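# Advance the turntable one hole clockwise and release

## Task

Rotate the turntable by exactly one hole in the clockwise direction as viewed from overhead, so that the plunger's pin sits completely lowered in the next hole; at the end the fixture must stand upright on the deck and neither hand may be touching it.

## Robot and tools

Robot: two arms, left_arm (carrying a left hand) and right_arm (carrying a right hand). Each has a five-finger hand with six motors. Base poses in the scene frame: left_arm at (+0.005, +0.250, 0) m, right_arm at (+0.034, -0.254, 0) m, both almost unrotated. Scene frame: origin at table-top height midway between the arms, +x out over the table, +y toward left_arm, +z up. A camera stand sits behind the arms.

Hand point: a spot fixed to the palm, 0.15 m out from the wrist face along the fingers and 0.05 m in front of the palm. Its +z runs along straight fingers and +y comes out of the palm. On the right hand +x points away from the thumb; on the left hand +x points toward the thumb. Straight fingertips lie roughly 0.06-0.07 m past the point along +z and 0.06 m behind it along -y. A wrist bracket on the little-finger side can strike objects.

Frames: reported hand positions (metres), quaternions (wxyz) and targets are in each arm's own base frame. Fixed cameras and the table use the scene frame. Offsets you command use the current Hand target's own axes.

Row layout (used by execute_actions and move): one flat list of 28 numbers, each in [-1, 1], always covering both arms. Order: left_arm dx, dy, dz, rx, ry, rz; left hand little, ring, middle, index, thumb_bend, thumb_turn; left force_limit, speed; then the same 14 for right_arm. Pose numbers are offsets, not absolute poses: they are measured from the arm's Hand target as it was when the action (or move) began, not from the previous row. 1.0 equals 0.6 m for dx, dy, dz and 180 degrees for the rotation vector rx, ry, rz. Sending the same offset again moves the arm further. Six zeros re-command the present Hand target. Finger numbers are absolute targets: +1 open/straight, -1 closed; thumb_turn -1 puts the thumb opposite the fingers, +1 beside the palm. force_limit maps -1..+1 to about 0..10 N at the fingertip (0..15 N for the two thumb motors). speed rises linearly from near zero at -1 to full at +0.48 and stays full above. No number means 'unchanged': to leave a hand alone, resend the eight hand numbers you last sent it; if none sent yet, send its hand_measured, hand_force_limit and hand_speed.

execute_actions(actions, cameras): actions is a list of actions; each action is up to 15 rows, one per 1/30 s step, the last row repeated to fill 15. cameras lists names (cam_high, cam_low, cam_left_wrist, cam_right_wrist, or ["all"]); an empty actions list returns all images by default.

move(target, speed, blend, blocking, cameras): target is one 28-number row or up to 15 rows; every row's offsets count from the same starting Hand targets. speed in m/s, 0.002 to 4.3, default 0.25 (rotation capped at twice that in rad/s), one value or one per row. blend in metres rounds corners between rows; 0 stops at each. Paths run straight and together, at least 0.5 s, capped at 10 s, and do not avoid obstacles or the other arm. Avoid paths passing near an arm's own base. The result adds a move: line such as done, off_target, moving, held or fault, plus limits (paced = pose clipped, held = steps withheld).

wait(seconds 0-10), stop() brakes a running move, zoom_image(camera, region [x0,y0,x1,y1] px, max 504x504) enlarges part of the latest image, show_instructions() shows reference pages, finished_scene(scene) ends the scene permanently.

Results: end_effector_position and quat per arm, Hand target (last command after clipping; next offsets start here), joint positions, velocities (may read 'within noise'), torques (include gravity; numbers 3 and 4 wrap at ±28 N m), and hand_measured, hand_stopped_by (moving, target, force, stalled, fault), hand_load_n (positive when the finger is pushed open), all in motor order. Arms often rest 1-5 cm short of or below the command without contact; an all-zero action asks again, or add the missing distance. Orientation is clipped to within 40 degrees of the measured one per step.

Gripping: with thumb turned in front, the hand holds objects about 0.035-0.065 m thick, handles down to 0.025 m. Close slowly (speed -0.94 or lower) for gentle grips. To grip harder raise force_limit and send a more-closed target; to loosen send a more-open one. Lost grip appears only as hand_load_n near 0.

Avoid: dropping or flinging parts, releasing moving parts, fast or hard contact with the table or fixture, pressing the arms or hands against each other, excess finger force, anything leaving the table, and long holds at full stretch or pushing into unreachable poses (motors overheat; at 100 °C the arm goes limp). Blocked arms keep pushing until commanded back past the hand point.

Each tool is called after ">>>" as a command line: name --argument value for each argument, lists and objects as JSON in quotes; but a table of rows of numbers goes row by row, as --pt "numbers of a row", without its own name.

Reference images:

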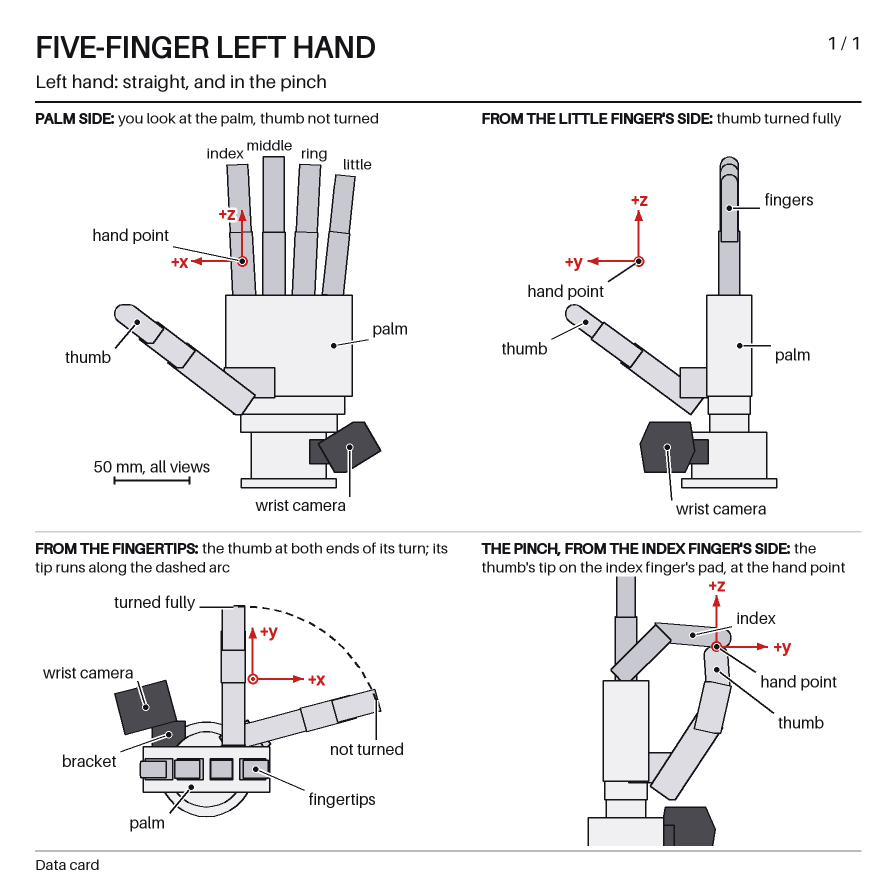

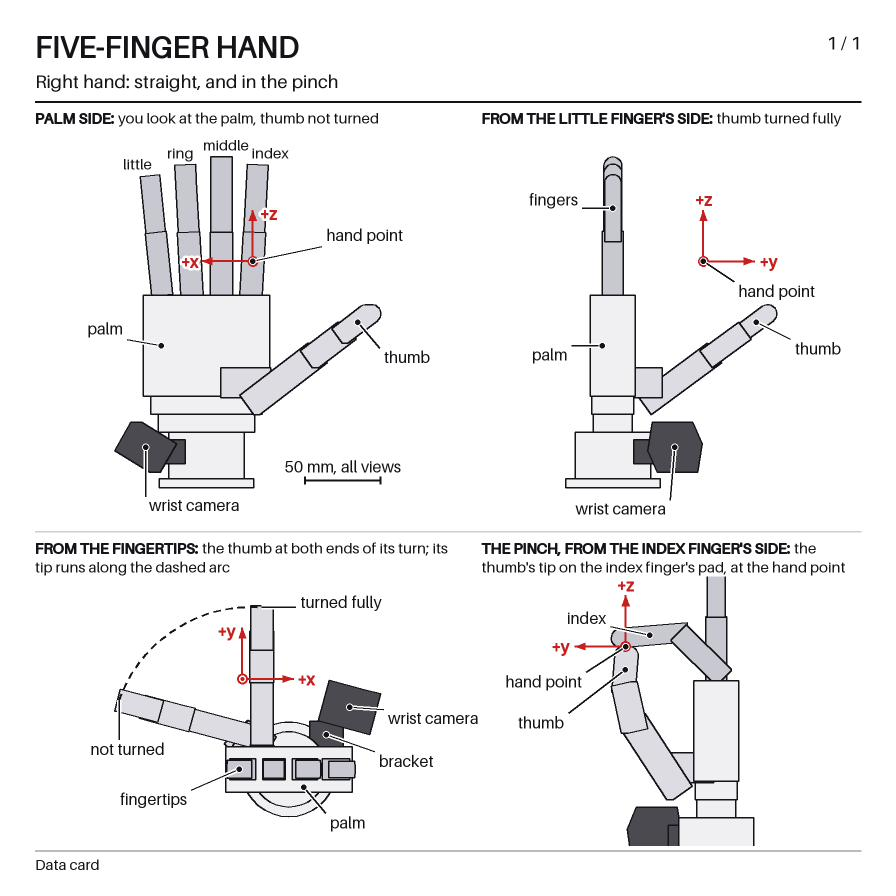

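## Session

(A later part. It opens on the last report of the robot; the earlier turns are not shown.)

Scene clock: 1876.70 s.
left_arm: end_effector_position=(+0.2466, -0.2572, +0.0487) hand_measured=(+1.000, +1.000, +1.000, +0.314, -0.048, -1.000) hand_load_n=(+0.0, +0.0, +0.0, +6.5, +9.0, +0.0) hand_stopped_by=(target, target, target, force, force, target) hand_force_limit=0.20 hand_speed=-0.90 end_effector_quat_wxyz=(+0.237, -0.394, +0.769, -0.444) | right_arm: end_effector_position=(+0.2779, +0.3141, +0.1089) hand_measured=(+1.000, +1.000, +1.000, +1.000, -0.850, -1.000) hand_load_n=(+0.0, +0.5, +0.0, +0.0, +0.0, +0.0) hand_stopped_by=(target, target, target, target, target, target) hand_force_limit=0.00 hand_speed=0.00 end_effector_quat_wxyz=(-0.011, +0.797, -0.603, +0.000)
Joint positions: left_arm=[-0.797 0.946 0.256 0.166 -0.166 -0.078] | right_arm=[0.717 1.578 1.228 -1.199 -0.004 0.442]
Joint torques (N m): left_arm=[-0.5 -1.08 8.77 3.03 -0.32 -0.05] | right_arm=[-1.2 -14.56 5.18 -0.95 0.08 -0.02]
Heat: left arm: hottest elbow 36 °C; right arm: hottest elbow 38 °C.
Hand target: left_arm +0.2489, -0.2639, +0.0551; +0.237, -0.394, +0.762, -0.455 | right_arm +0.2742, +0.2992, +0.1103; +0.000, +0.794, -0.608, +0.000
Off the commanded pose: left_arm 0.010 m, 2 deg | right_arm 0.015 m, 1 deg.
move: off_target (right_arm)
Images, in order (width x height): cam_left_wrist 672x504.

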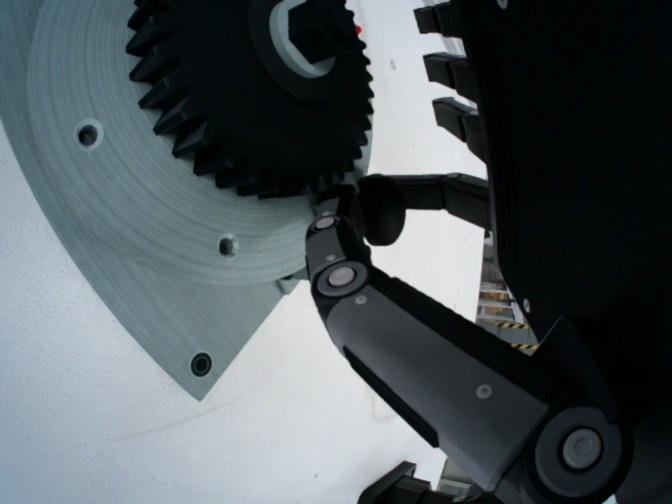

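>>> move --target '[0,-0.0683,-0.0135,0,0,0,1,1,1,-0.4,-0.5,-1,0.2,-0.9,0,0,0,0,0,0,1,1,1,1,-0.85,-1,0,0]' --speed 0.05 --cameras '["cam_left_wrist","cam_right_wrist"]'

>>> zoom_image --camera "cam_left_wrist" --region '[220, 120, 400, 300]'

Scene clock: 1885.40 s.
left_arm: end_effector_position=(+0.2402, -0.2518, +0.0590) hand_measured=(+1.000, +1.000, +1.000, +0.312, -0.050, -1.000) hand_load_n=(+0.0, +0.0, +0.0, +0.0, +0.5, +0.5) hand_stopped_by=(target, target, target, force, force, target) hand_force_limit=0.20 hand_speed=-0.90 end_effector_quat_wxyz=(+0.230, -0.396, +0.779, -0.427) | right_arm: end_effector_position=(+0.2780, +0.3139, +0.1089) hand_measured=(+1.000, +1.000, +1.000, +1.000, -0.850, -1.000) hand_load_n=(+0.0, +0.5, +0.0, +0.0, +0.0, +0.5) hand_stopped_by=(target, target, target, target, target, target) hand_force_limit=0.00 hand_speed=0.00 end_effector_quat_wxyz=(-0.011, +0.797, -0.603, +0.000)
Joint positions: left_arm=[-0.797 0.877 0.289 0.022 -0.162 -0.078] | right_arm=[0.717 1.578 1.228 -1.199 -0.004 0.442]
Joint torques (N m): left_arm=[-1.08 -0.85 14.16 1.7 -0.21 0.03] | right_arm=[-1.14 -14.56 5.16 -0.9 0.09 -0.03]
Heat: left arm: hottest elbow 37 °C; right arm: hottest elbow 38 °C.
Hand target: left_arm +0.2590, -0.2710, +0.0952; +0.237, -0.394, +0.762, -0.456 | right_arm +0.2743, +0.2991, +0.1103; +0.000, +0.794, -0.608, +0.001
Off the commanded pose: left_arm 0.045 m, 4 deg | right_arm 0.015 m, 1 deg.
move: off_target (left_arm, right_arm)
Images, in order (width x height): cam_left_wrist 672x504, cam_right_wrist 672x504.

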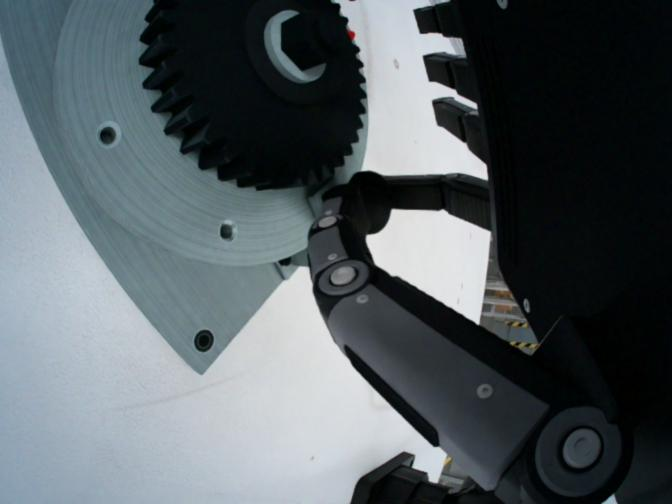

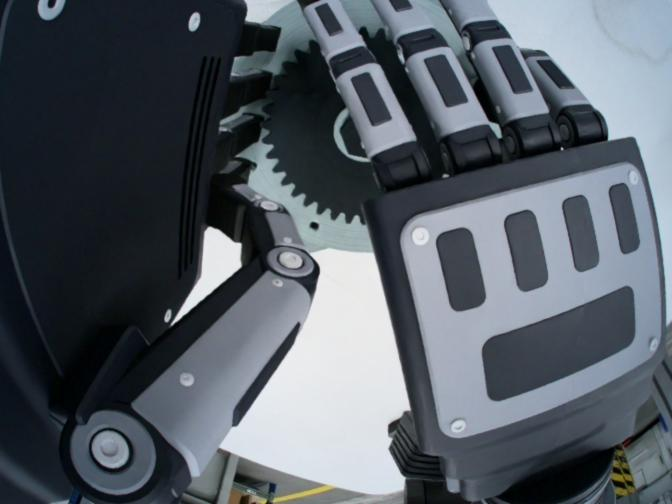

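Scaled by 2.800 from the camera's 672x504 image, which has a finer 960x720 frame.

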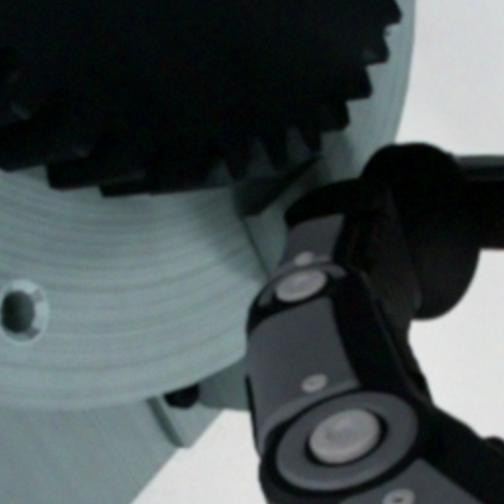

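>>> move --target '[0,0,0,0,0,0,1,1,1,-0.42,-0.5,-1,0.3,-0.9,0,0,0,0,0,0,1,1,1,1,-0.85,-1,0,0]' --speed 0.05 --cameras '["cam_left_wrist"]'

>>> zoom_image --camera "cam_left_wrist" --region '[220, 120, 400, 300]'

Scene clock: 1924.07 s.
left_arm: end_effector_position=(+0.2435, -0.2552, +0.0652) hand_measured=(+1.000, +1.000, +1.000, +0.222, -0.050, -1.000) hand_load_n=(+0.0, +0.0, +0.0, +3.5, +0.0, +0.0) hand_stopped_by=(target, target, target, force, force, target) hand_force_limit=0.30 hand_speed=-0.90 end_effector_quat_wxyz=(+0.232, -0.395, +0.777, -0.432) | right_arm: end_effector_position=(+0.2780, +0.3139, +0.1089) hand_measured=(+1.000, +1.000, +1.000, +1.000, -0.850, -1.000) hand_load_n=(+0.0, +0.5, +0.0, +0.0, +0.0, +0.0) hand_stopped_by=(target, target, target, target, target, target) hand_force_limit=0.00 hand_speed=0.00 end_effector_quat_wxyz=(-0.011, +0.797, -0.603, +0.000)
Joint positions: left_arm=[-0.797 0.877 0.301 0.022 -0.162 -0.078] | right_arm=[0.717 1.578 1.228 -1.199 -0.004 0.442]
Joint torques (N m): left_arm=[-0.73 -1.14 13.46 1.84 -0.24 -0.02] | right_arm=[-1.14 -14.56 5.18 -0.95 0.08 -0.02]
Heat: left arm: hottest elbow 40 °C; right arm: hottest elbow 37 °C.
Hand target: left_arm +0.2590, -0.2710, +0.0952; +0.237, -0.394, +0.762, -0.456 | right_arm +0.2743, +0.2991, +0.1103; +0.000, +0.794, -0.608, +0.001
Off the commanded pose: left_arm 0.037 m, 3 deg | right_arm 0.015 m, 1 deg.
move: off_target (left_arm, right_arm)
Images, in order (width x height): cam_left_wrist 672x504.

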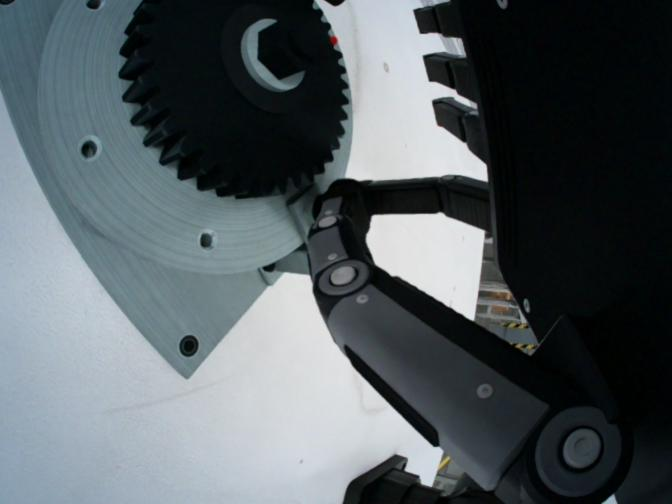

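Scaled by 2.800 from the camera's 672x504 image, which has a finer 960x720 frame.

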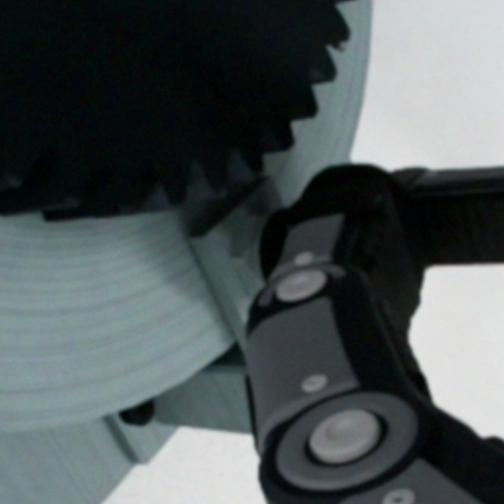

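>>> move --target '[0,0,0,0,0,0,1,1,1,-0.42,-0.6,-1,0.1,-0.9,0,0,0,0,0,0,1,1,1,1,-0.85,-1,0,0]' --speed 0.05 --cameras '["cam_left_wrist"]'

>>> zoom_image --camera "cam_left_wrist" --region '[220, 120, 400, 300]'

Scene clock: 1941.70 s.
left_arm: end_effector_position=(+0.2435, -0.2552, +0.0652) hand_measured=(+1.000, +1.000, +1.000, +0.222, -0.600, -1.000) hand_load_n=(+0.0, +0.0, +0.0, +3.0, +0.0, +0.0) hand_stopped_by=(target, target, target, force, target, target) hand_force_limit=0.10 hand_speed=-0.90 end_effector_quat_wxyz=(+0.232, -0.395, +0.777, -0.432) | right_arm: end_effector_position=(+0.2780, +0.3139, +0.1089) hand_measured=(+1.000, +1.000, +1.000, +1.000, -0.850, -1.000) hand_load_n=(+0.0, +0.5, +0.0, +0.0, +0.0, +0.0) hand_stopped_by=(target, target, target, target, target, target) hand_force_limit=0.00 hand_speed=0.00 end_effector_quat_wxyz=(-0.011, +0.797, -0.603, +0.000)
Joint positions: left_arm=[-0.797 0.877 0.301 0.022 -0.162 -0.078] | right_arm=[0.717 1.578 1.228 -1.199 -0.004 0.442]
Joint torques (N m): left_arm=[-0.85 -1.55 13.35 1.76 -0.19 0.07] | right_arm=[-1.2 -14.62 5.16 -0.9 0.08 -0.02]
Heat: left arm: hottest elbow 43 °C; right arm: hottest elbow 37 °C.
Hand target: left_arm +0.2590, -0.2710, +0.0952; +0.237, -0.394, +0.762, -0.456 | right_arm +0.2743, +0.2991, +0.1103; +0.000, +0.794, -0.608, +0.001
Off the commanded pose: left_arm 0.037 m, 3 deg | right_arm 0.015 m, 1 deg.
move: off_target (left_arm, right_arm)
Images, in order (width x height): cam_left_wrist 672x504.

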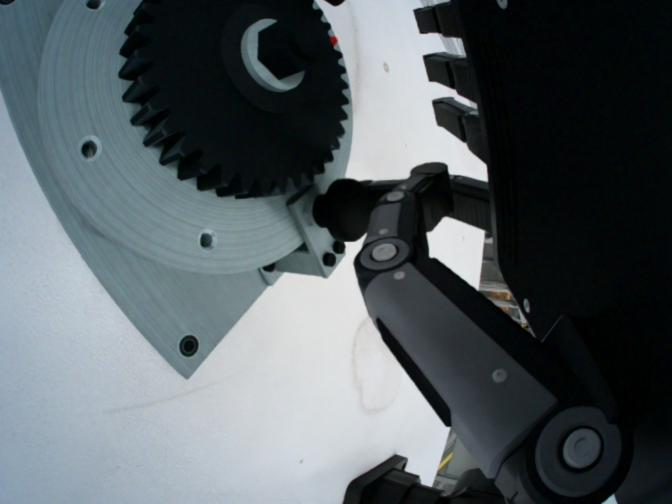

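Scaled by 2.800 from the camera's 672x504 image, which has a finer 960x720 frame.

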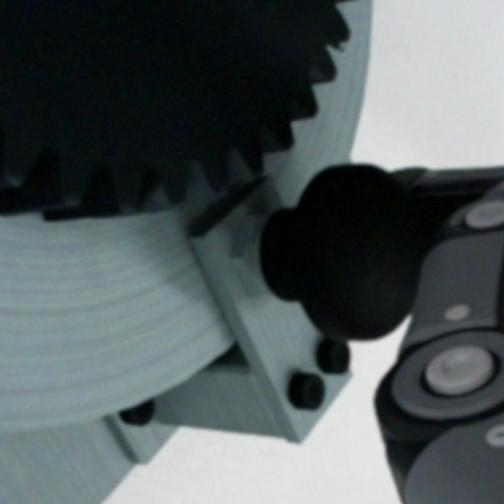

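>>> move --pt "-0.007 0.0017 -0.0208 0 0 0 1 1 1 1 0.3 -1 -0.3 -0.2 0 0 0 0 0 0 1 1 1 1 -0.85 -1 0 0" --pt "-0.0007 0.0588 0.015 0 0 0 1 1 1 1 0.3 -1 -0.3 -0.2 0 0 0 0 0 0 1 1 1 1 -0.85 -1 0 0" --speed 0.08 --cameras '["cam_left_wrist"]'

>>> zoom_image --camera "cam_left_wrist" --region '[220, 120, 400, 300]'

Scene clock: 1978.93 s.
left_arm: end_effector_position=(+0.2532, -0.2634, +0.0615) hand_measured=(+1.000, +1.000, +1.000, +1.000, +0.300, -1.000) hand_load_n=(+0.0, +0.0, -0.5, +0.0, +0.0, +0.0) hand_stopped_by=(target, target, target, target, target, target) hand_force_limit=-0.30 hand_speed=-0.20 end_effector_quat_wxyz=(+0.239, -0.393, +0.764, -0.452) | right_arm: end_effector_position=(+0.2780, +0.3139, +0.1089) hand_measured=(+1.000, +1.000, +1.000, +1.000, -0.850, -1.000) hand_load_n=(+0.0, +0.5, +0.0, +0.0, +0.0, +0.0) hand_stopped_by=(target, target, target, target, target, target) hand_force_limit=0.00 hand_speed=0.00 end_effector_quat_wxyz=(-0.011, +0.797, -0.603, +0.000)
Joint positions: left_arm=[-0.794 0.939 0.283 0.15 -0.162 -0.078] | right_arm=[0.717 1.578 1.228 -1.199 -0.004 0.442]
Joint torques (N m): left_arm=[-1.03 -0.56 8.09 2.88 -0.32 0.01] | right_arm=[-1.14 -14.68 5.18 -0.91 0.07 -0.03]
Heat: left arm: hottest elbow 45 °C; right arm: hottest elbow 37 °C.
Hand target: left_arm +0.2521, -0.2655, +0.0598; +0.237, -0.394, +0.762, -0.455 | right_arm +0.2743, +0.2991, +0.1103; +0.000, +0.794, -0.608, +0.001
Off the commanded pose: left_arm 0.003 m, 1 deg | right_arm 0.015 m, 1 deg.
move: off_target (right_arm)
Images, in order (width x height): cam_left_wrist 672x504.

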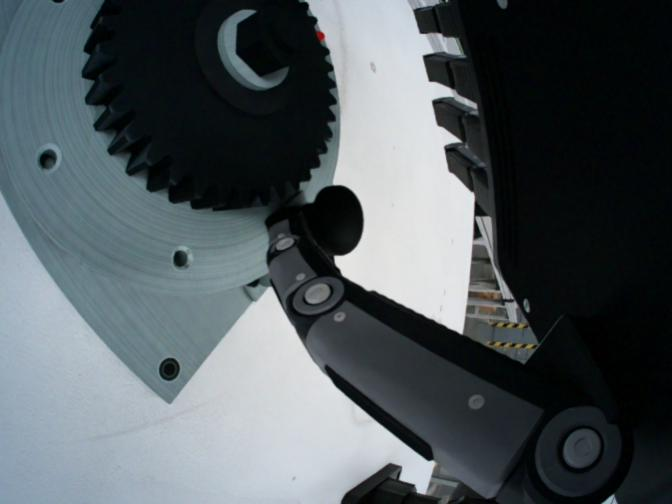

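Scaled by 2.800 from the camera's 672x504 image, which has a finer 960x720 frame.

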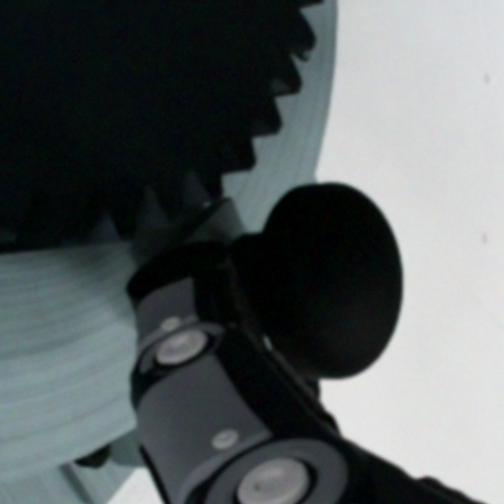

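>>> move --target '[0,0,0,0,0,0,1,1,1,-0.4,0.3,-1,-0.4,-0.92,0,0,0,0,0,0,1,1,1,1,-0.85,-1,0,0]' --speed 0.08 --cameras '["cam_left_wrist"]'

>>> move --target '[0,0,0,0,0,0,1,1,1,-0.4,-0.4,-1,-0.4,-0.9,0,0,0,0,0,0,1,1,1,1,-0.85,-1,0,0]' --speed 0.08 --cameras '["cam_left_wrist"]'

>>> zoom_image --camera "cam_left_wrist" --region '[220, 120, 400, 300]'

Scene clock: 1994.27 s.
left_arm: end_effector_position=(+0.2536, -0.2636, +0.0614) hand_measured=(+1.000, +1.000, +1.000, +0.028, +0.300, -1.000) hand_load_n=(+0.0, +0.0, +0.0, +1.5, +0.0, +0.0) hand_stopped_by=(target, target, target, force, target, target) hand_force_limit=-0.40 hand_speed=-0.92 end_effector_quat_wxyz=(+0.239, -0.393, +0.764, -0.452) | right_arm: end_effector_position=(+0.2779, +0.3140, +0.1089) hand_measured=(+1.000, +1.000, +1.000, +1.000, -0.850, -1.000) hand_load_n=(+0.0, +0.0, +0.0, +0.5, +0.0, +0.0) hand_stopped_by=(target, target, target, target, target, target) hand_force_limit=0.00 hand_speed=0.00 end_effector_quat_wxyz=(-0.011, +0.797, -0.603, +0.000)
Joint positions: left_arm=[-0.794 0.941 0.283 0.153 -0.162 -0.078] | right_arm=[0.717 1.578 1.228 -1.199 -0.005 0.442]
Joint torques (N m): left_arm=[-0.91 -1.44 8.1 3.08 -0.32 -0.07] | right_arm=[-1.32 -14.51 5.19 -0.94 0.08 -0.02]
Heat: left arm: hottest elbow 43 °C; right arm: hottest elbow 37 °C.
Hand target: left_arm +0.2521, -0.2656, +0.0598; +0.237, -0.394, +0.762, -0.455 | right_arm +0.2743, +0.2992, +0.1103; +0.000, +0.794, -0.608, +0.000
Off the commanded pose: left_arm 0.003 m, 1 deg | right_arm 0.015 m, 1 deg.
move: off_target (right_arm)
Images, in order (width x height): cam_left_wrist 672x504.

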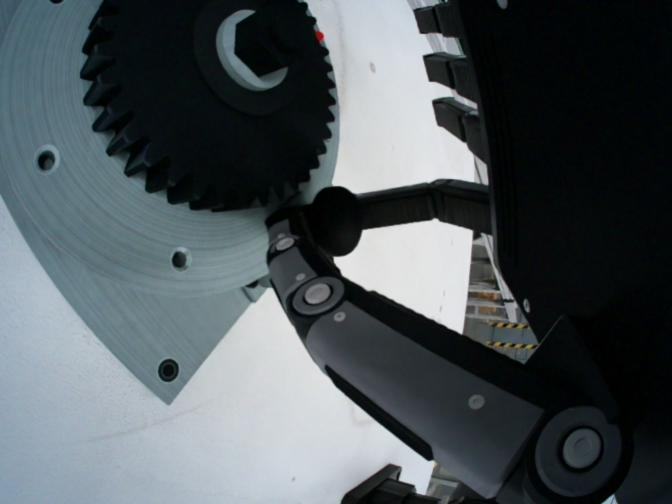

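Scene clock: 1994.93 s.
left_arm: end_effector_position=(+0.2536, -0.2636, +0.0610) hand_measured=(+1.000, +1.000, +1.000, +0.028, +0.242, -1.000) hand_load_n=(+0.0, +0.0, +0.0, +3.5, +4.0, +0.0) hand_stopped_by=(target, target, target, force, force, target) hand_force_limit=-0.40 hand_speed=-0.90 end_effector_quat_wxyz=(+0.239, -0.393, +0.764, -0.452) | right_arm: end_effector_position=(+0.2779, +0.3140, +0.1089) hand_measured=(+1.000, +1.000, +1.000, +1.000, -0.850, -1.000) hand_load_n=(+0.0, +0.5, +0.0, +0.0, +0.0, +0.0) hand_stopped_by=(target, target, target, target, target, target) hand_force_limit=0.00 hand_speed=0.00 end_effector_quat_wxyz=(-0.011, +0.797, -0.603, +0.000)
Joint positions: left_arm=[-0.794 0.942 0.283 0.153 -0.162 -0.078] | right_arm=[0.717 1.578 1.228 -1.199 -0.005 0.442]
Joint torques (N m): left_arm=[-0.21 -1.32 7.75 3.04 -0.32 -0.03] | right_arm=[-1.26 -14.62 5.18 -0.91 0.09 -0.03]
Heat: left arm: hottest elbow 43 °C; right arm: hottest elbow 37 °C.
Hand target: left_arm +0.2521, -0.2656, +0.0599; +0.237, -0.394, +0.762, -0.456 | right_arm +0.2743, +0.2992, +0.1103; +0.000, +0.794, -0.608, +0.000
Off the commanded pose: left_arm 0.003 m, 1 deg | right_arm 0.015 m, 1 deg.
move: off_target (right_arm)
Images, in order (width x height): cam_left_wrist 672x504.

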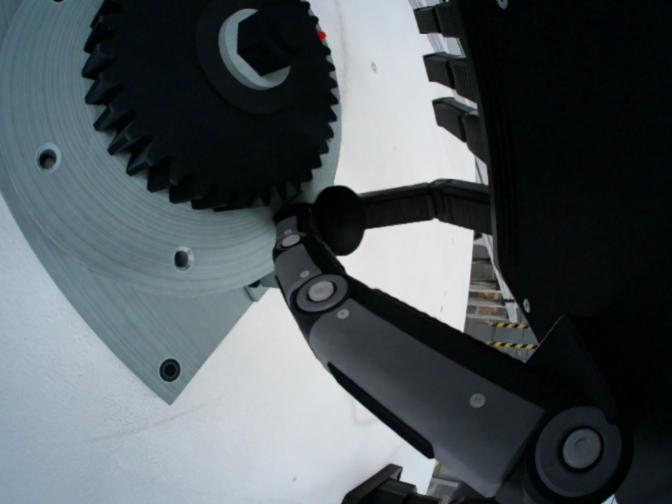

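Scaled by 2.800 from the camera's 672x504 image, which has a finer 960x720 frame.

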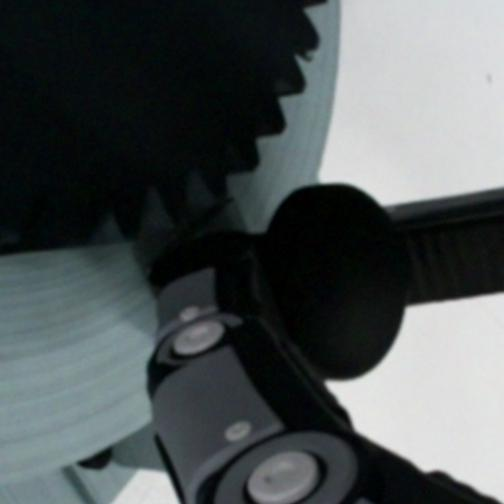

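>>> move --target '[0,0,0,0,0,0,1,1,1,-0.45,-0.45,-1,-0.05,-0.92,0,0,0,0,0,0,1,1,1,1,-0.85,-1,0,0]' --speed 0.08 --cameras '["cam_left_wrist"]'

>>> zoom_image --camera "cam_left_wrist" --region '[220, 120, 400, 300]'

Scene clock: 2005.53 s.
left_arm: end_effector_position=(+0.2533, -0.2633, +0.0601) hand_measured=(+1.000, +1.000, +1.000, +0.024, +0.212, -1.000) hand_load_n=(+0.0, +0.0, +0.0, +7.5, +7.0, +0.0) hand_stopped_by=(target, target, target, force, force, target) hand_force_limit=-0.05 hand_speed=-0.92 end_effector_quat_wxyz=(+0.239, -0.393, +0.765, -0.451) | right_arm: end_effector_position=(+0.2779, +0.3140, +0.1089) hand_measured=(+1.000, +1.000, +1.000, +1.000, -0.850, -1.000) hand_load_n=(+0.0, +0.5, +0.0, +0.0, +0.0, +0.0) hand_stopped_by=(target, target, target, target, target, target) hand_force_limit=0.00 hand_speed=0.00 end_effector_quat_wxyz=(-0.011, +0.797, -0.603, +0.000)
Joint positions: left_arm=[-0.794 0.944 0.283 0.153 -0.162 -0.078] | right_arm=[0.717 1.578 1.228 -1.199 -0.005 0.442]
Joint torques (N m): left_arm=[-1.14 -0.79 7.99 2.8 -0.31 0] | right_arm=[-1.2 -14.62 5.18 -0.94 0.08 -0.03]
Heat: left arm: hottest elbow 42 °C; right arm: hottest elbow 37 °C.
Hand target: left_arm +0.2522, -0.2656, +0.0599; +0.237, -0.394, +0.762, -0.456 | right_arm +0.2743, +0.2992, +0.1103; +0.000, +0.794, -0.608, +0.000
Off the commanded pose: left_arm 0.003 m, 1 deg | right_arm 0.015 m, 1 deg.
move: off_target (right_arm)
Images, in order (width x height): cam_left_wrist 672x504.

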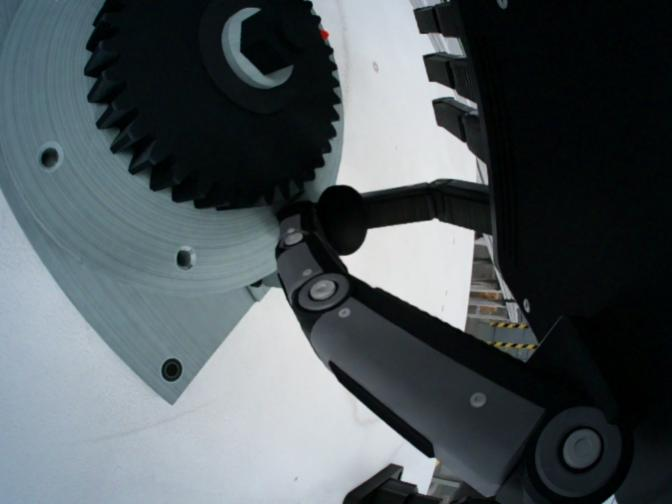

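Scaled by 2.800 from the camera's 672x504 image, which has a finer 960x720 frame.

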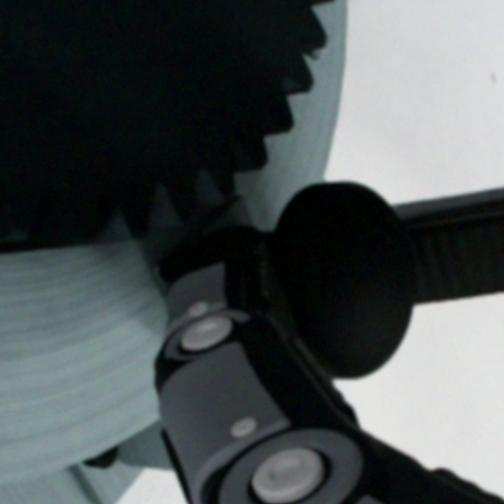

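>>> move --target '[0.0007,-0.0418,-0.0102,0,0,0,1,1,1,-0.45,-0.45,-1,-0.05,-0.92,0,0,0,0,0,0,1,1,1,1,-0.85,-1,0,0]' --speed 0.03 --cameras '["cam_left_wrist"]'

>>> zoom_image --camera "cam_left_wrist" --region '[220, 120, 400, 300]'

Scene clock: 2014.97 s.
left_arm: end_effector_position=(+0.2494, -0.2607, +0.0601) hand_measured=(+1.000, +1.000, +1.000, +0.026, +0.212, -1.000) hand_load_n=(+0.0, +0.0, +0.0, +18.5, +4.0, -0.5) hand_stopped_by=(target, target, target, force, force, target) hand_force_limit=-0.05 hand_speed=-0.92 end_effector_quat_wxyz=(+0.232, -0.400, +0.770, -0.440) | right_arm: end_effector_position=(+0.2773, +0.3134, +0.1088) hand_measured=(+1.000, +1.000, +1.000, +1.000, -0.850, -1.000) hand_load_n=(+0.0, +0.0, +0.0, +0.5, +0.0, +0.0) hand_stopped_by=(target, target, target, target, target, target) hand_force_limit=0.00 hand_speed=0.00 end_effector_quat_wxyz=(-0.011, +0.797, -0.603, +0.000)
Joint positions: left_arm=[-0.794 0.927 0.295 0.094 -0.161 -0.089] | right_arm=[0.717 1.576 1.225 -1.199 -0.005 0.442]
Joint torques (N m): left_arm=[-0.56 -4.54 11.74 0.88 -0.29 0.14] | right_arm=[-1.08 -14.39 5.33 -0.91 0.09 -0.03]
Heat: left arm: hottest elbow 41 °C; right arm: hottest elbow 37 °C.
Hand target: left_arm +0.2571, -0.2697, +0.0848; +0.237, -0.394, +0.762, -0.456 | right_arm +0.2743, +0.2992, +0.1102; +0.000, +0.794, -0.608, +0.000
Off the commanded pose: left_arm 0.028 m, 2 deg | right_arm 0.015 m, 1 deg.
move: off_target (left_arm, right_arm)
Images, in order (width x height): cam_left_wrist 672x504.

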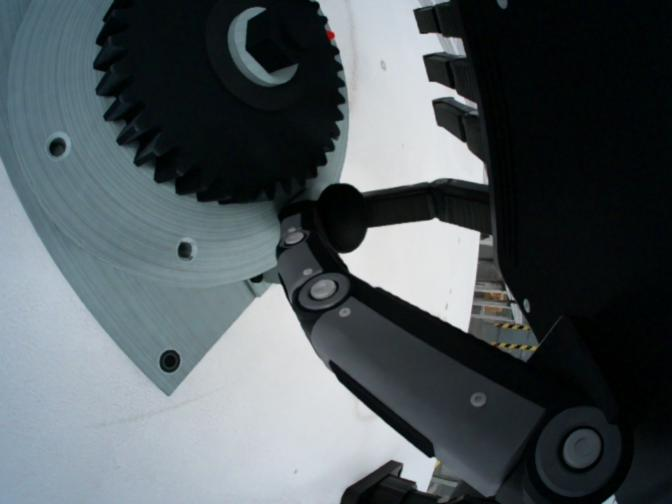

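Scaled by 2.800 from the camera's 672x504 image, which has a finer 960x720 frame.

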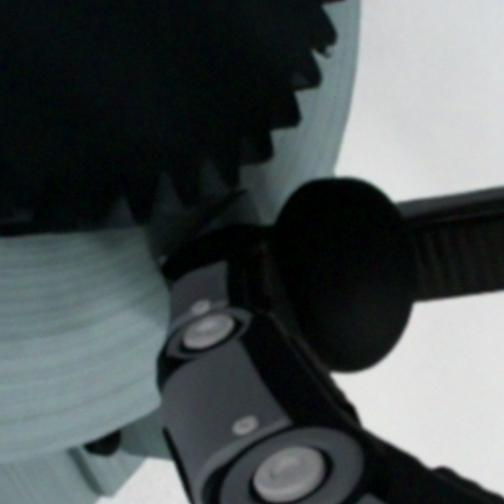

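>>> move --target '[0.0,-0.029,0.01,0,0,0,1,1,1,-0.45,-0.45,-1,-0.05,-0.92,0,0,0,0,0,0,1,1,1,1,-0.85,-1,0,0]' --speed 0.03 --cameras '["cam_left_wrist"]'

>>> zoom_image --camera "cam_left_wrist" --region '[220, 120, 400, 300]'

Scene clock: 2030.83 s.
left_arm: end_effector_position=(+0.2490, -0.2614, +0.0613) hand_measured=(+1.000, +1.000, +1.000, +0.026, +0.212, -1.000) hand_load_n=(+0.0, +0.0, +0.0, +18.0, +4.5, +0.0) hand_stopped_by=(target, target, target, force, force, target) hand_force_limit=-0.05 hand_speed=-0.92 end_effector_quat_wxyz=(+0.227, -0.401, +0.777, -0.430) | right_arm: end_effector_position=(+0.2773, +0.3134, +0.1090) hand_measured=(+1.000, +1.000, +1.000, +1.000, -0.850, -1.000) hand_load_n=(+0.0, +0.5, +0.0, +0.0, +0.0, +0.0) hand_stopped_by=(target, target, target, target, target, target) hand_force_limit=0.00 hand_speed=0.00 end_effector_quat_wxyz=(-0.011, +0.797, -0.603, +0.000)
Joint positions: left_arm=[-0.794 0.929 0.316 0.05 -0.157 -0.089] | right_arm=[0.717 1.576 1.225 -1.199 -0.005 0.442]
Joint torques (N m): left_arm=[-0.79 -2.32 13.98 1.31 -0.13 0.14] | right_arm=[-1.26 -14.39 5.31 -0.94 0.09 -0.03]
Heat: left arm: hottest elbow 41 °C; right arm: hottest elbow 36 °C.
Hand target: left_arm +0.2681, -0.2774, +0.0971; +0.237, -0.394, +0.762, -0.455 | right_arm +0.2743, +0.2992, +0.1103; +0.000, +0.794, -0.608, +0.000
Off the commanded pose: left_arm 0.044 m, 4 deg | right_arm 0.015 m, 1 deg.
move: off_target (left_arm, right_arm)
Images, in order (width x height): cam_left_wrist 672x504.

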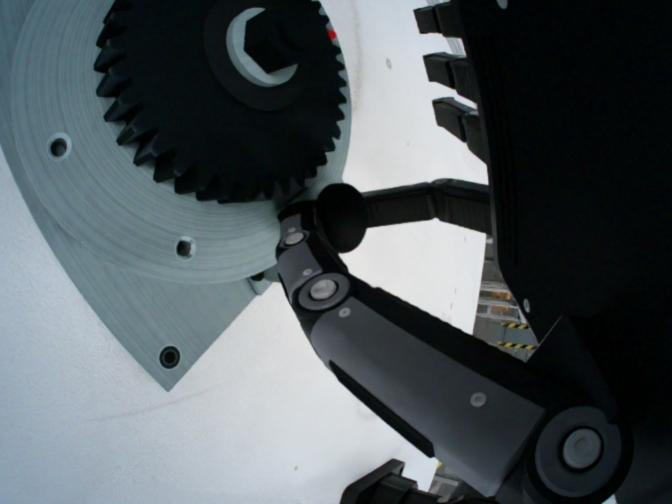

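Scaled by 2.800 from the camera's 672x504 image, which has a finer 960x720 frame.

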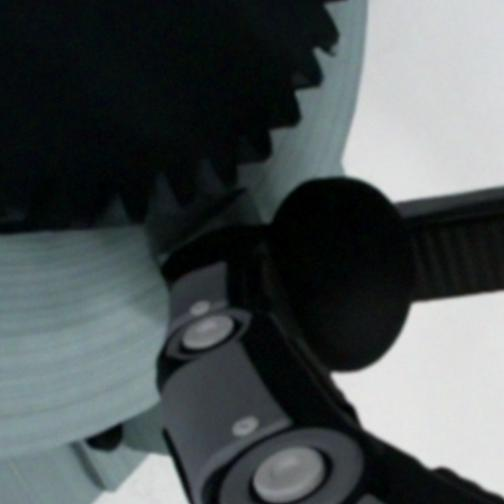

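>>> move --target '[0.0,0,0,0.05,0,0,1,1,1,-0.45,-0.45,-1,-0.05,-0.92,0,0,0,0,0,0,1,1,1,1,-0.85,-1,0,0]' --speed 0.05 --cameras '["cam_left_wrist"]'

>>> zoom_image --camera "cam_left_wrist" --region '[220, 120, 400, 300]'

Scene clock: 2042.63 s.
left_arm: end_effector_position=(+0.2518, -0.2623, +0.0622) hand_measured=(+1.000, +1.000, +1.000, +0.024, +0.212, -1.000) hand_load_n=(+0.0, +0.0, +0.0, +7.5, +8.0, +0.5) hand_stopped_by=(target, target, target, force, force, target) hand_force_limit=-0.05 hand_speed=-0.92 end_effector_quat_wxyz=(+0.250, -0.384, +0.753, -0.472) | right_arm: end_effector_position=(+0.2772, +0.3133, +0.1088) hand_measured=(+1.000, +1.000, +1.000, +1.000, -0.850, -1.000) hand_load_n=(+0.0, +0.5, +0.0, +0.0, +0.0, +0.0) hand_stopped_by=(target, target, target, target, target, target) hand_force_limit=0.00 hand_speed=0.00 end_effector_quat_wxyz=(-0.011, +0.797, -0.603, +0.000)
Joint positions: left_arm=[-0.801 0.926 0.243 0.231 -0.17 -0.067] | right_arm=[0.717 1.576 1.225 -1.199 -0.005 0.442]
Joint torques (N m): left_arm=[-0.67 -3.37 10.44 5.03 -0.53 0.12] | right_arm=[-1.2 -14.39 5.35 -0.92 0.09 -0.02]
Heat: left arm: hottest elbow 42 °C; right arm: hottest elbow 36 °C.
Hand target: left_arm +0.2681, -0.2775, +0.0973; +0.267, -0.375, +0.724, -0.514 | right_arm +0.2742, +0.2992, +0.1102; +0.000, +0.794, -0.608, +0.000
Off the commanded pose: left_arm 0.041 m, 6 deg | right_arm 0.015 m, 1 deg.
move: off_target (left_arm, right_arm)
Images, in order (width x height): cam_left_wrist 672x504.

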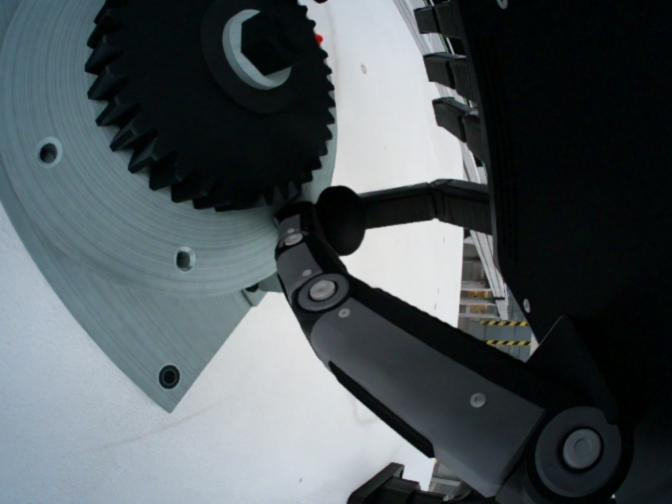

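Scaled by 2.800 from the camera's 672x504 image, which has a finer 960x720 frame.

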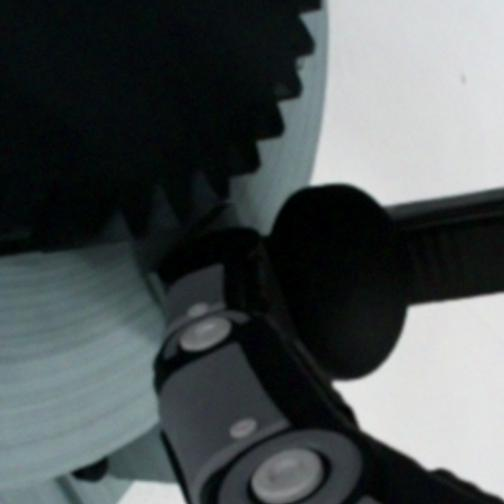

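>>> move --target '[0.0,-0.015,0,0.04,0,0,1,1,1,-0.45,-0.45,-1,-0.05,-0.92,0,0,0,0,0,0,1,1,1,1,-0.85,-1,0,0]' --speed 0.05 --cameras '["cam_left_wrist"]'

>>> zoom_image --camera "cam_left_wrist" --region '[220, 120, 400, 300]'

Scene clock: 2052.57 s.
left_arm: end_effector_position=(+0.2522, -0.2617, +0.0644) hand_measured=(+1.000, +1.000, +1.000, +0.024, +0.212, -1.000) hand_load_n=(+0.0, +0.0, +0.0, +10.5, +10.0, -0.5) hand_stopped_by=(target, target, target, force, force, target) hand_force_limit=-0.05 hand_speed=-0.92 end_effector_quat_wxyz=(+0.272, -0.367, +0.728, -0.512) | right_arm: end_effector_position=(+0.2772, +0.3133, +0.1088) hand_measured=(+1.000, +1.000, +1.000, +1.000, -0.850, -1.000) hand_load_n=(+0.0, +0.5, +0.0, +0.0, +0.0, +0.0) hand_stopped_by=(target, target, target, target, target, target) hand_force_limit=0.00 hand_speed=0.00 end_effector_quat_wxyz=(-0.011, +0.797, -0.603, +0.000)
Joint positions: left_arm=[-0.811 0.94 0.17 0.43 -0.185 -0.043] | right_arm=[0.717 1.576 1.225 -1.199 -0.005 0.442]
Joint torques (N m): left_arm=[-0.97 -3.84 10.25 5.46 -0.55 0.16] | right_arm=[-1.2 -14.27 5.38 -0.95 0.09 -0.02]
Heat: left arm: hottest elbow 42 °C; right arm: hottest elbow 36 °C.
Hand target: left_arm +0.2706, -0.2793, +0.1059; +0.290, -0.357, +0.690, -0.558 | right_arm +0.2742, +0.2992, +0.1102; +0.000, +0.794, -0.608, +0.000
Off the commanded pose: left_arm 0.049 m, 7 deg | right_arm 0.014 m, 1 deg.
move: off_target (left_arm, right_arm)
Images, in order (width x height): cam_left_wrist 672x504.

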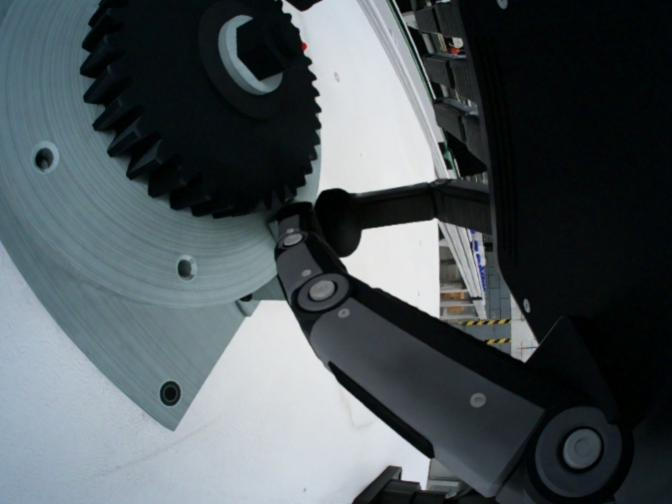

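Scaled by 2.800 from the camera's 672x504 image, which has a finer 960x720 frame.

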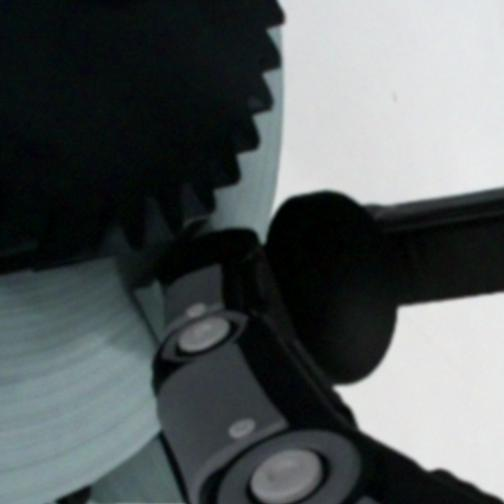

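>>> move --target '[0.0,-0.025,0,0.04,0,0,1,1,1,-0.45,-0.45,-1,-0.05,-0.92,0,0,0,0,0,0,1,1,1,1,-0.85,-1,0,0]' --speed 0.05 --cameras '["cam_left_wrist","cam_right_wrist"]'

>>> zoom_image --camera "cam_left_wrist" --region '[220, 120, 400, 300]'

Scene clock: 2076.97 s.
left_arm: end_effector_position=(+0.2610, -0.2651, +0.0923) hand_measured=(+1.000, +1.000, +1.000, +0.024, +0.210, -1.000) hand_load_n=(+0.0, -0.5, +0.0, +0.0, +0.5, +0.0) hand_stopped_by=(target, target, target, force, force, target) hand_force_limit=-0.05 hand_speed=-0.92 end_effector_quat_wxyz=(+0.308, -0.344, +0.675, -0.575) | right_arm: end_effector_position=(+0.2772, +0.3133, +0.1088) hand_measured=(+1.000, +1.000, +1.000, +1.000, -0.850, -1.000) hand_load_n=(+0.0, +0.5, +0.0, +0.0, +0.0, +0.0) hand_stopped_by=(target, target, target, target, target, target) hand_force_limit=0.00 hand_speed=0.00 end_effector_quat_wxyz=(-0.011, +0.797, -0.603, +0.000)
Joint positions: left_arm=[-0.816 0.968 0.112 0.704 -0.207 -0.011] | right_arm=[0.717 1.576 1.225 -1.199 -0.005 0.442]
Joint torques (N m): left_arm=[-1.26 -1.61 10.97 3.3 -0.16 -0.01] | right_arm=[-1.2 -14.45 5.37 -0.94 0.09 -0.03]
Heat: left arm: hottest elbow 42 °C; right arm: hottest elbow 36 °C.
Hand target: left_arm +0.2731, -0.2811, +0.1206; +0.312, -0.338, +0.654, -0.601 | right_arm +0.2742, +0.2993, +0.1102; +0.000, +0.794, -0.608, +0.000
Off the commanded pose: left_arm 0.035 m, 4 deg | right_arm 0.014 m, 1 deg.
move: off_target (left_arm, right_arm)
Images, in order (width x height): cam_left_wrist 672x504, cam_right_wrist 672x504.

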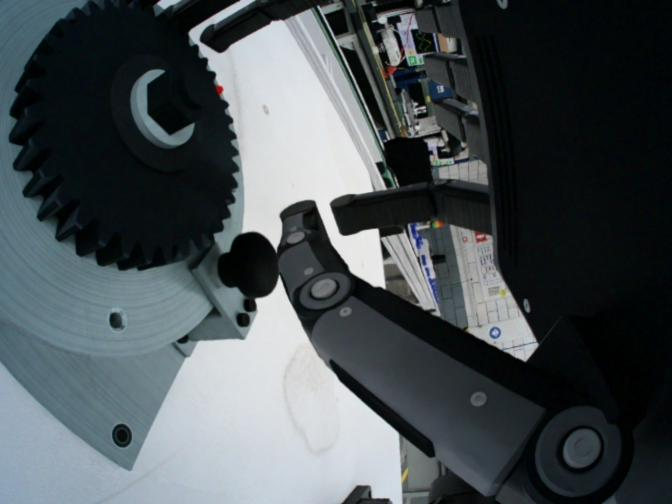

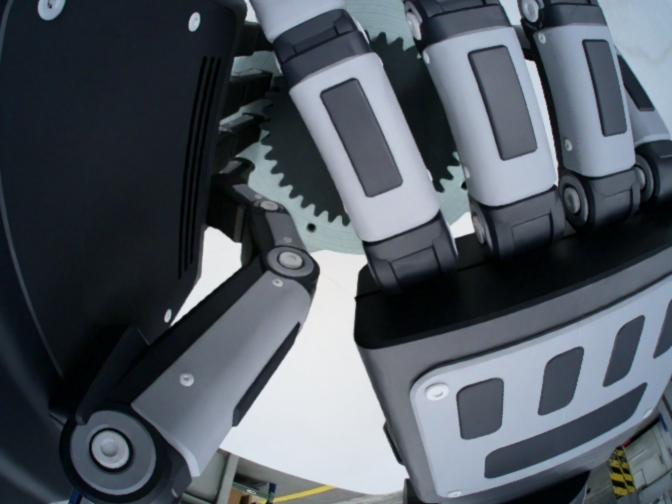

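Scaled by 2.800 from the camera's 672x504 image, which has a finer 960x720 frame.

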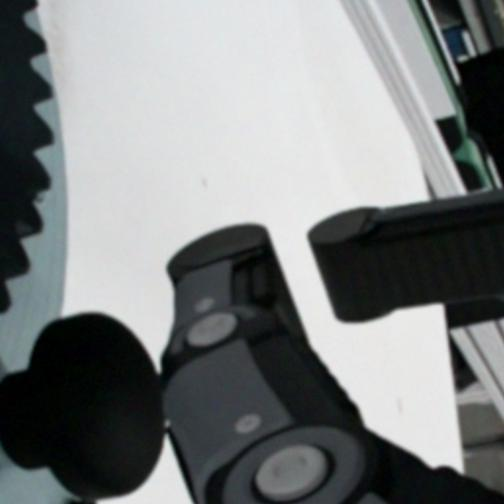

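>>> move --pt "0 0.0383 -0.0462 -0.1287 0.0525 0.0149 1 1 1 1 0.3 -1 -0.3 -0.2 0 0 0 0 0 0 1 1 1 1 -0.85 -1 0 0" --pt "0.0032 0.1065 -0.0315 -0.1287 0.0525 0.0149 1 1 1 1 0.3 -1 -0.3 -0.2 0 0 0 0 0 0 1 1 1 1 -0.85 -1 0 0" --speed 0.08 --cameras '["cam_left_wrist"]'

>>> zoom_image --camera "cam_left_wrist" --region '[220, 120, 400, 300]'

Scene clock: 2128.83 s.
left_arm: end_effector_position=(+0.2464, -0.2662, +0.0545) hand_measured=(+1.000, +1.000, +1.000, +1.000, +0.300, -1.000) hand_load_n=(+0.0, +0.0, +0.0, +0.0, +0.0, +0.0) hand_stopped_by=(target, target, target, target, target, target) hand_force_limit=-0.30 hand_speed=-0.20 end_effector_quat_wxyz=(+0.190, -0.332, +0.796, -0.470) | right_arm: end_effector_position=(+0.2772, +0.3133, +0.1088) hand_measured=(+1.000, +1.000, +1.000, +1.000, -0.850, -1.000) hand_load_n=(+0.0, +0.0, +0.0, +0.0, +0.0, +0.0) hand_stopped_by=(target, target, target, target, target, target) hand_force_limit=0.00 hand_speed=0.00 end_effector_quat_wxyz=(-0.011, +0.797, -0.603, +0.000)
Joint positions: left_arm=[-0.702 0.972 0.278 0.184 0.078 0.033] | right_arm=[0.717 1.576 1.225 -1.199 -0.005 0.442]
Joint torques (N m): left_arm=[0.15 -1.49 8.59 3.15 -0.17 0.16] | right_arm=[-1.26 -14.27 5.37 -0.92 0.09 -0.02]
Heat: left arm: hottest elbow 45 °C; right arm: hottest elbow 36 °C.
Hand target: left_arm +0.2522, -0.2686, +0.0584; +0.197, -0.328, +0.792, -0.475 | right_arm +0.2742, +0.2993, +0.1102; +0.000, +0.794, -0.608, +0.000
Off the commanded pose: left_arm 0.008 m, 1 deg | right_arm 0.014 m, 1 deg.
move: off_target (right_arm)
Images, in order (width x height): cam_left_wrist 672x504.

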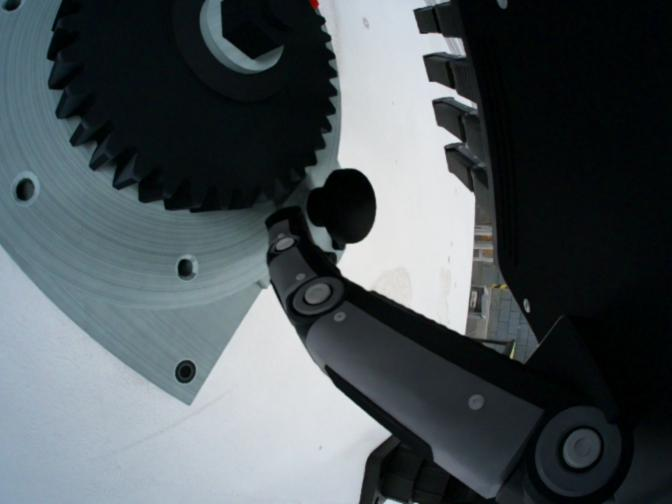

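Scaled by 2.800 from the camera's 672x504 image, which has a finer 960x720 frame.

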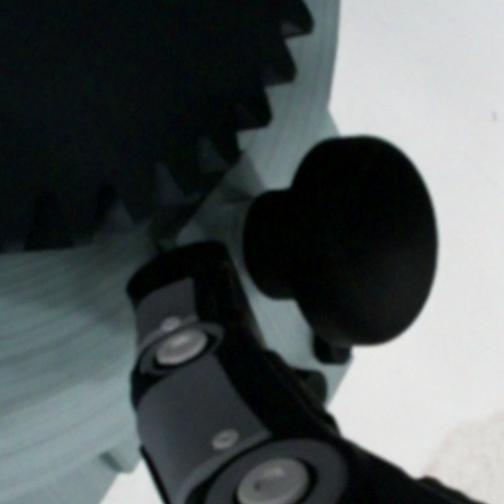

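>>> move --pt "-0.008 -0.052 -0.025 0 0 0 1 1 1 1 0.3 -1 -0.3 -0.2 0 0 0 0 0 0 1 1 1 1 -0.85 -1 0 0" --pt "-0.008 -0.0078 -0.0015 0 0 0 1 1 1 1 0.3 -1 -0.3 -0.2 0 0 0 0 0 0 1 1 1 1 -0.85 -1 0 0" --speed 0.08 --cameras '["cam_left_wrist"]'

>>> zoom_image --camera "cam_left_wrist" --region '[220, 120, 400, 300]'

Scene clock: 2151.27 s.
left_arm: end_effector_position=(+0.2462, -0.2615, +0.0537) hand_measured=(+1.000, +1.000, +1.000, +1.000, +0.300, -1.000) hand_load_n=(+0.0, +0.0, +0.0, +0.0, +0.0, +0.0) hand_stopped_by=(target, target, target, target, target, target) hand_force_limit=-0.30 hand_speed=-0.20 end_effector_quat_wxyz=(+0.188, -0.333, +0.798, -0.466) | right_arm: end_effector_position=(+0.2772, +0.3133, +0.1088) hand_measured=(+1.000, +1.000, +1.000, +1.000, -0.850, -1.000) hand_load_n=(+0.0, +0.0, +0.0, +0.0, +0.0, +0.0) hand_stopped_by=(target, target, target, target, target, target) hand_force_limit=0.00 hand_speed=0.00 end_effector_quat_wxyz=(-0.011, +0.797, -0.603, +0.000)
Joint positions: left_arm=[-0.686 0.961 0.278 0.162 0.091 0.041] | right_arm=[0.717 1.576 1.225 -1.199 -0.005 0.442]
Joint torques (N m): left_arm=[-0.85 -1.55 9.46 2.91 -0.04 0.22] | right_arm=[-1.2 -14.33 5.33 -0.94 0.09 -0.03]
Heat: left arm: hottest elbow 42 °C; right arm: hottest elbow 36 °C.
Hand target: left_arm +0.2568, -0.2661, +0.0631; +0.197, -0.328, +0.792, -0.476 | right_arm +0.2742, +0.2993, +0.1102; +0.000, +0.794, -0.608, +0.000
Off the commanded pose: left_arm 0.015 m, 2 deg | right_arm 0.014 m, 1 deg.
move: off_target (left_arm, right_arm)
Images, in order (width x height): cam_left_wrist 672x504.

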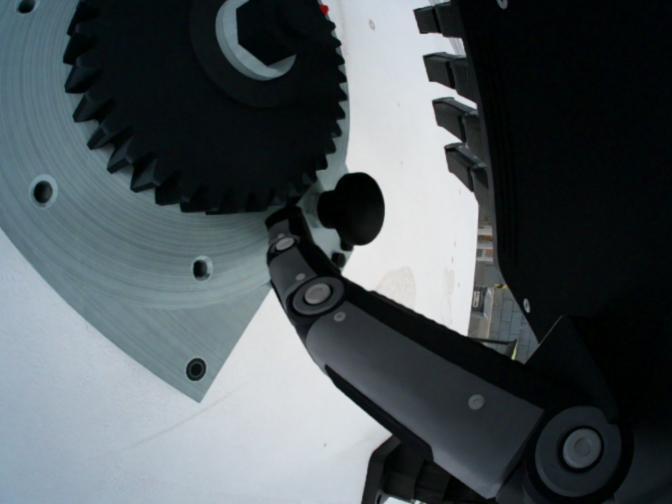

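Scaled by 2.800 from the camera's 672x504 image, which has a finer 960x720 frame.

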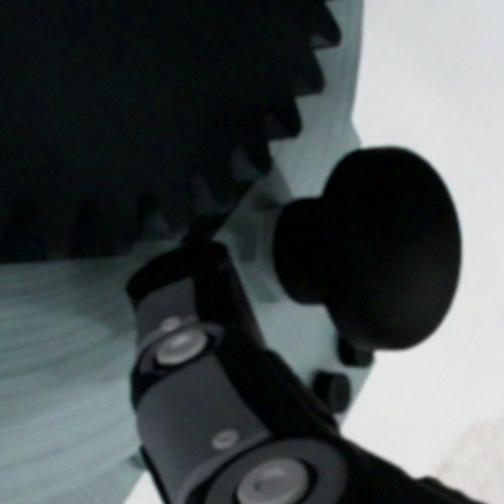

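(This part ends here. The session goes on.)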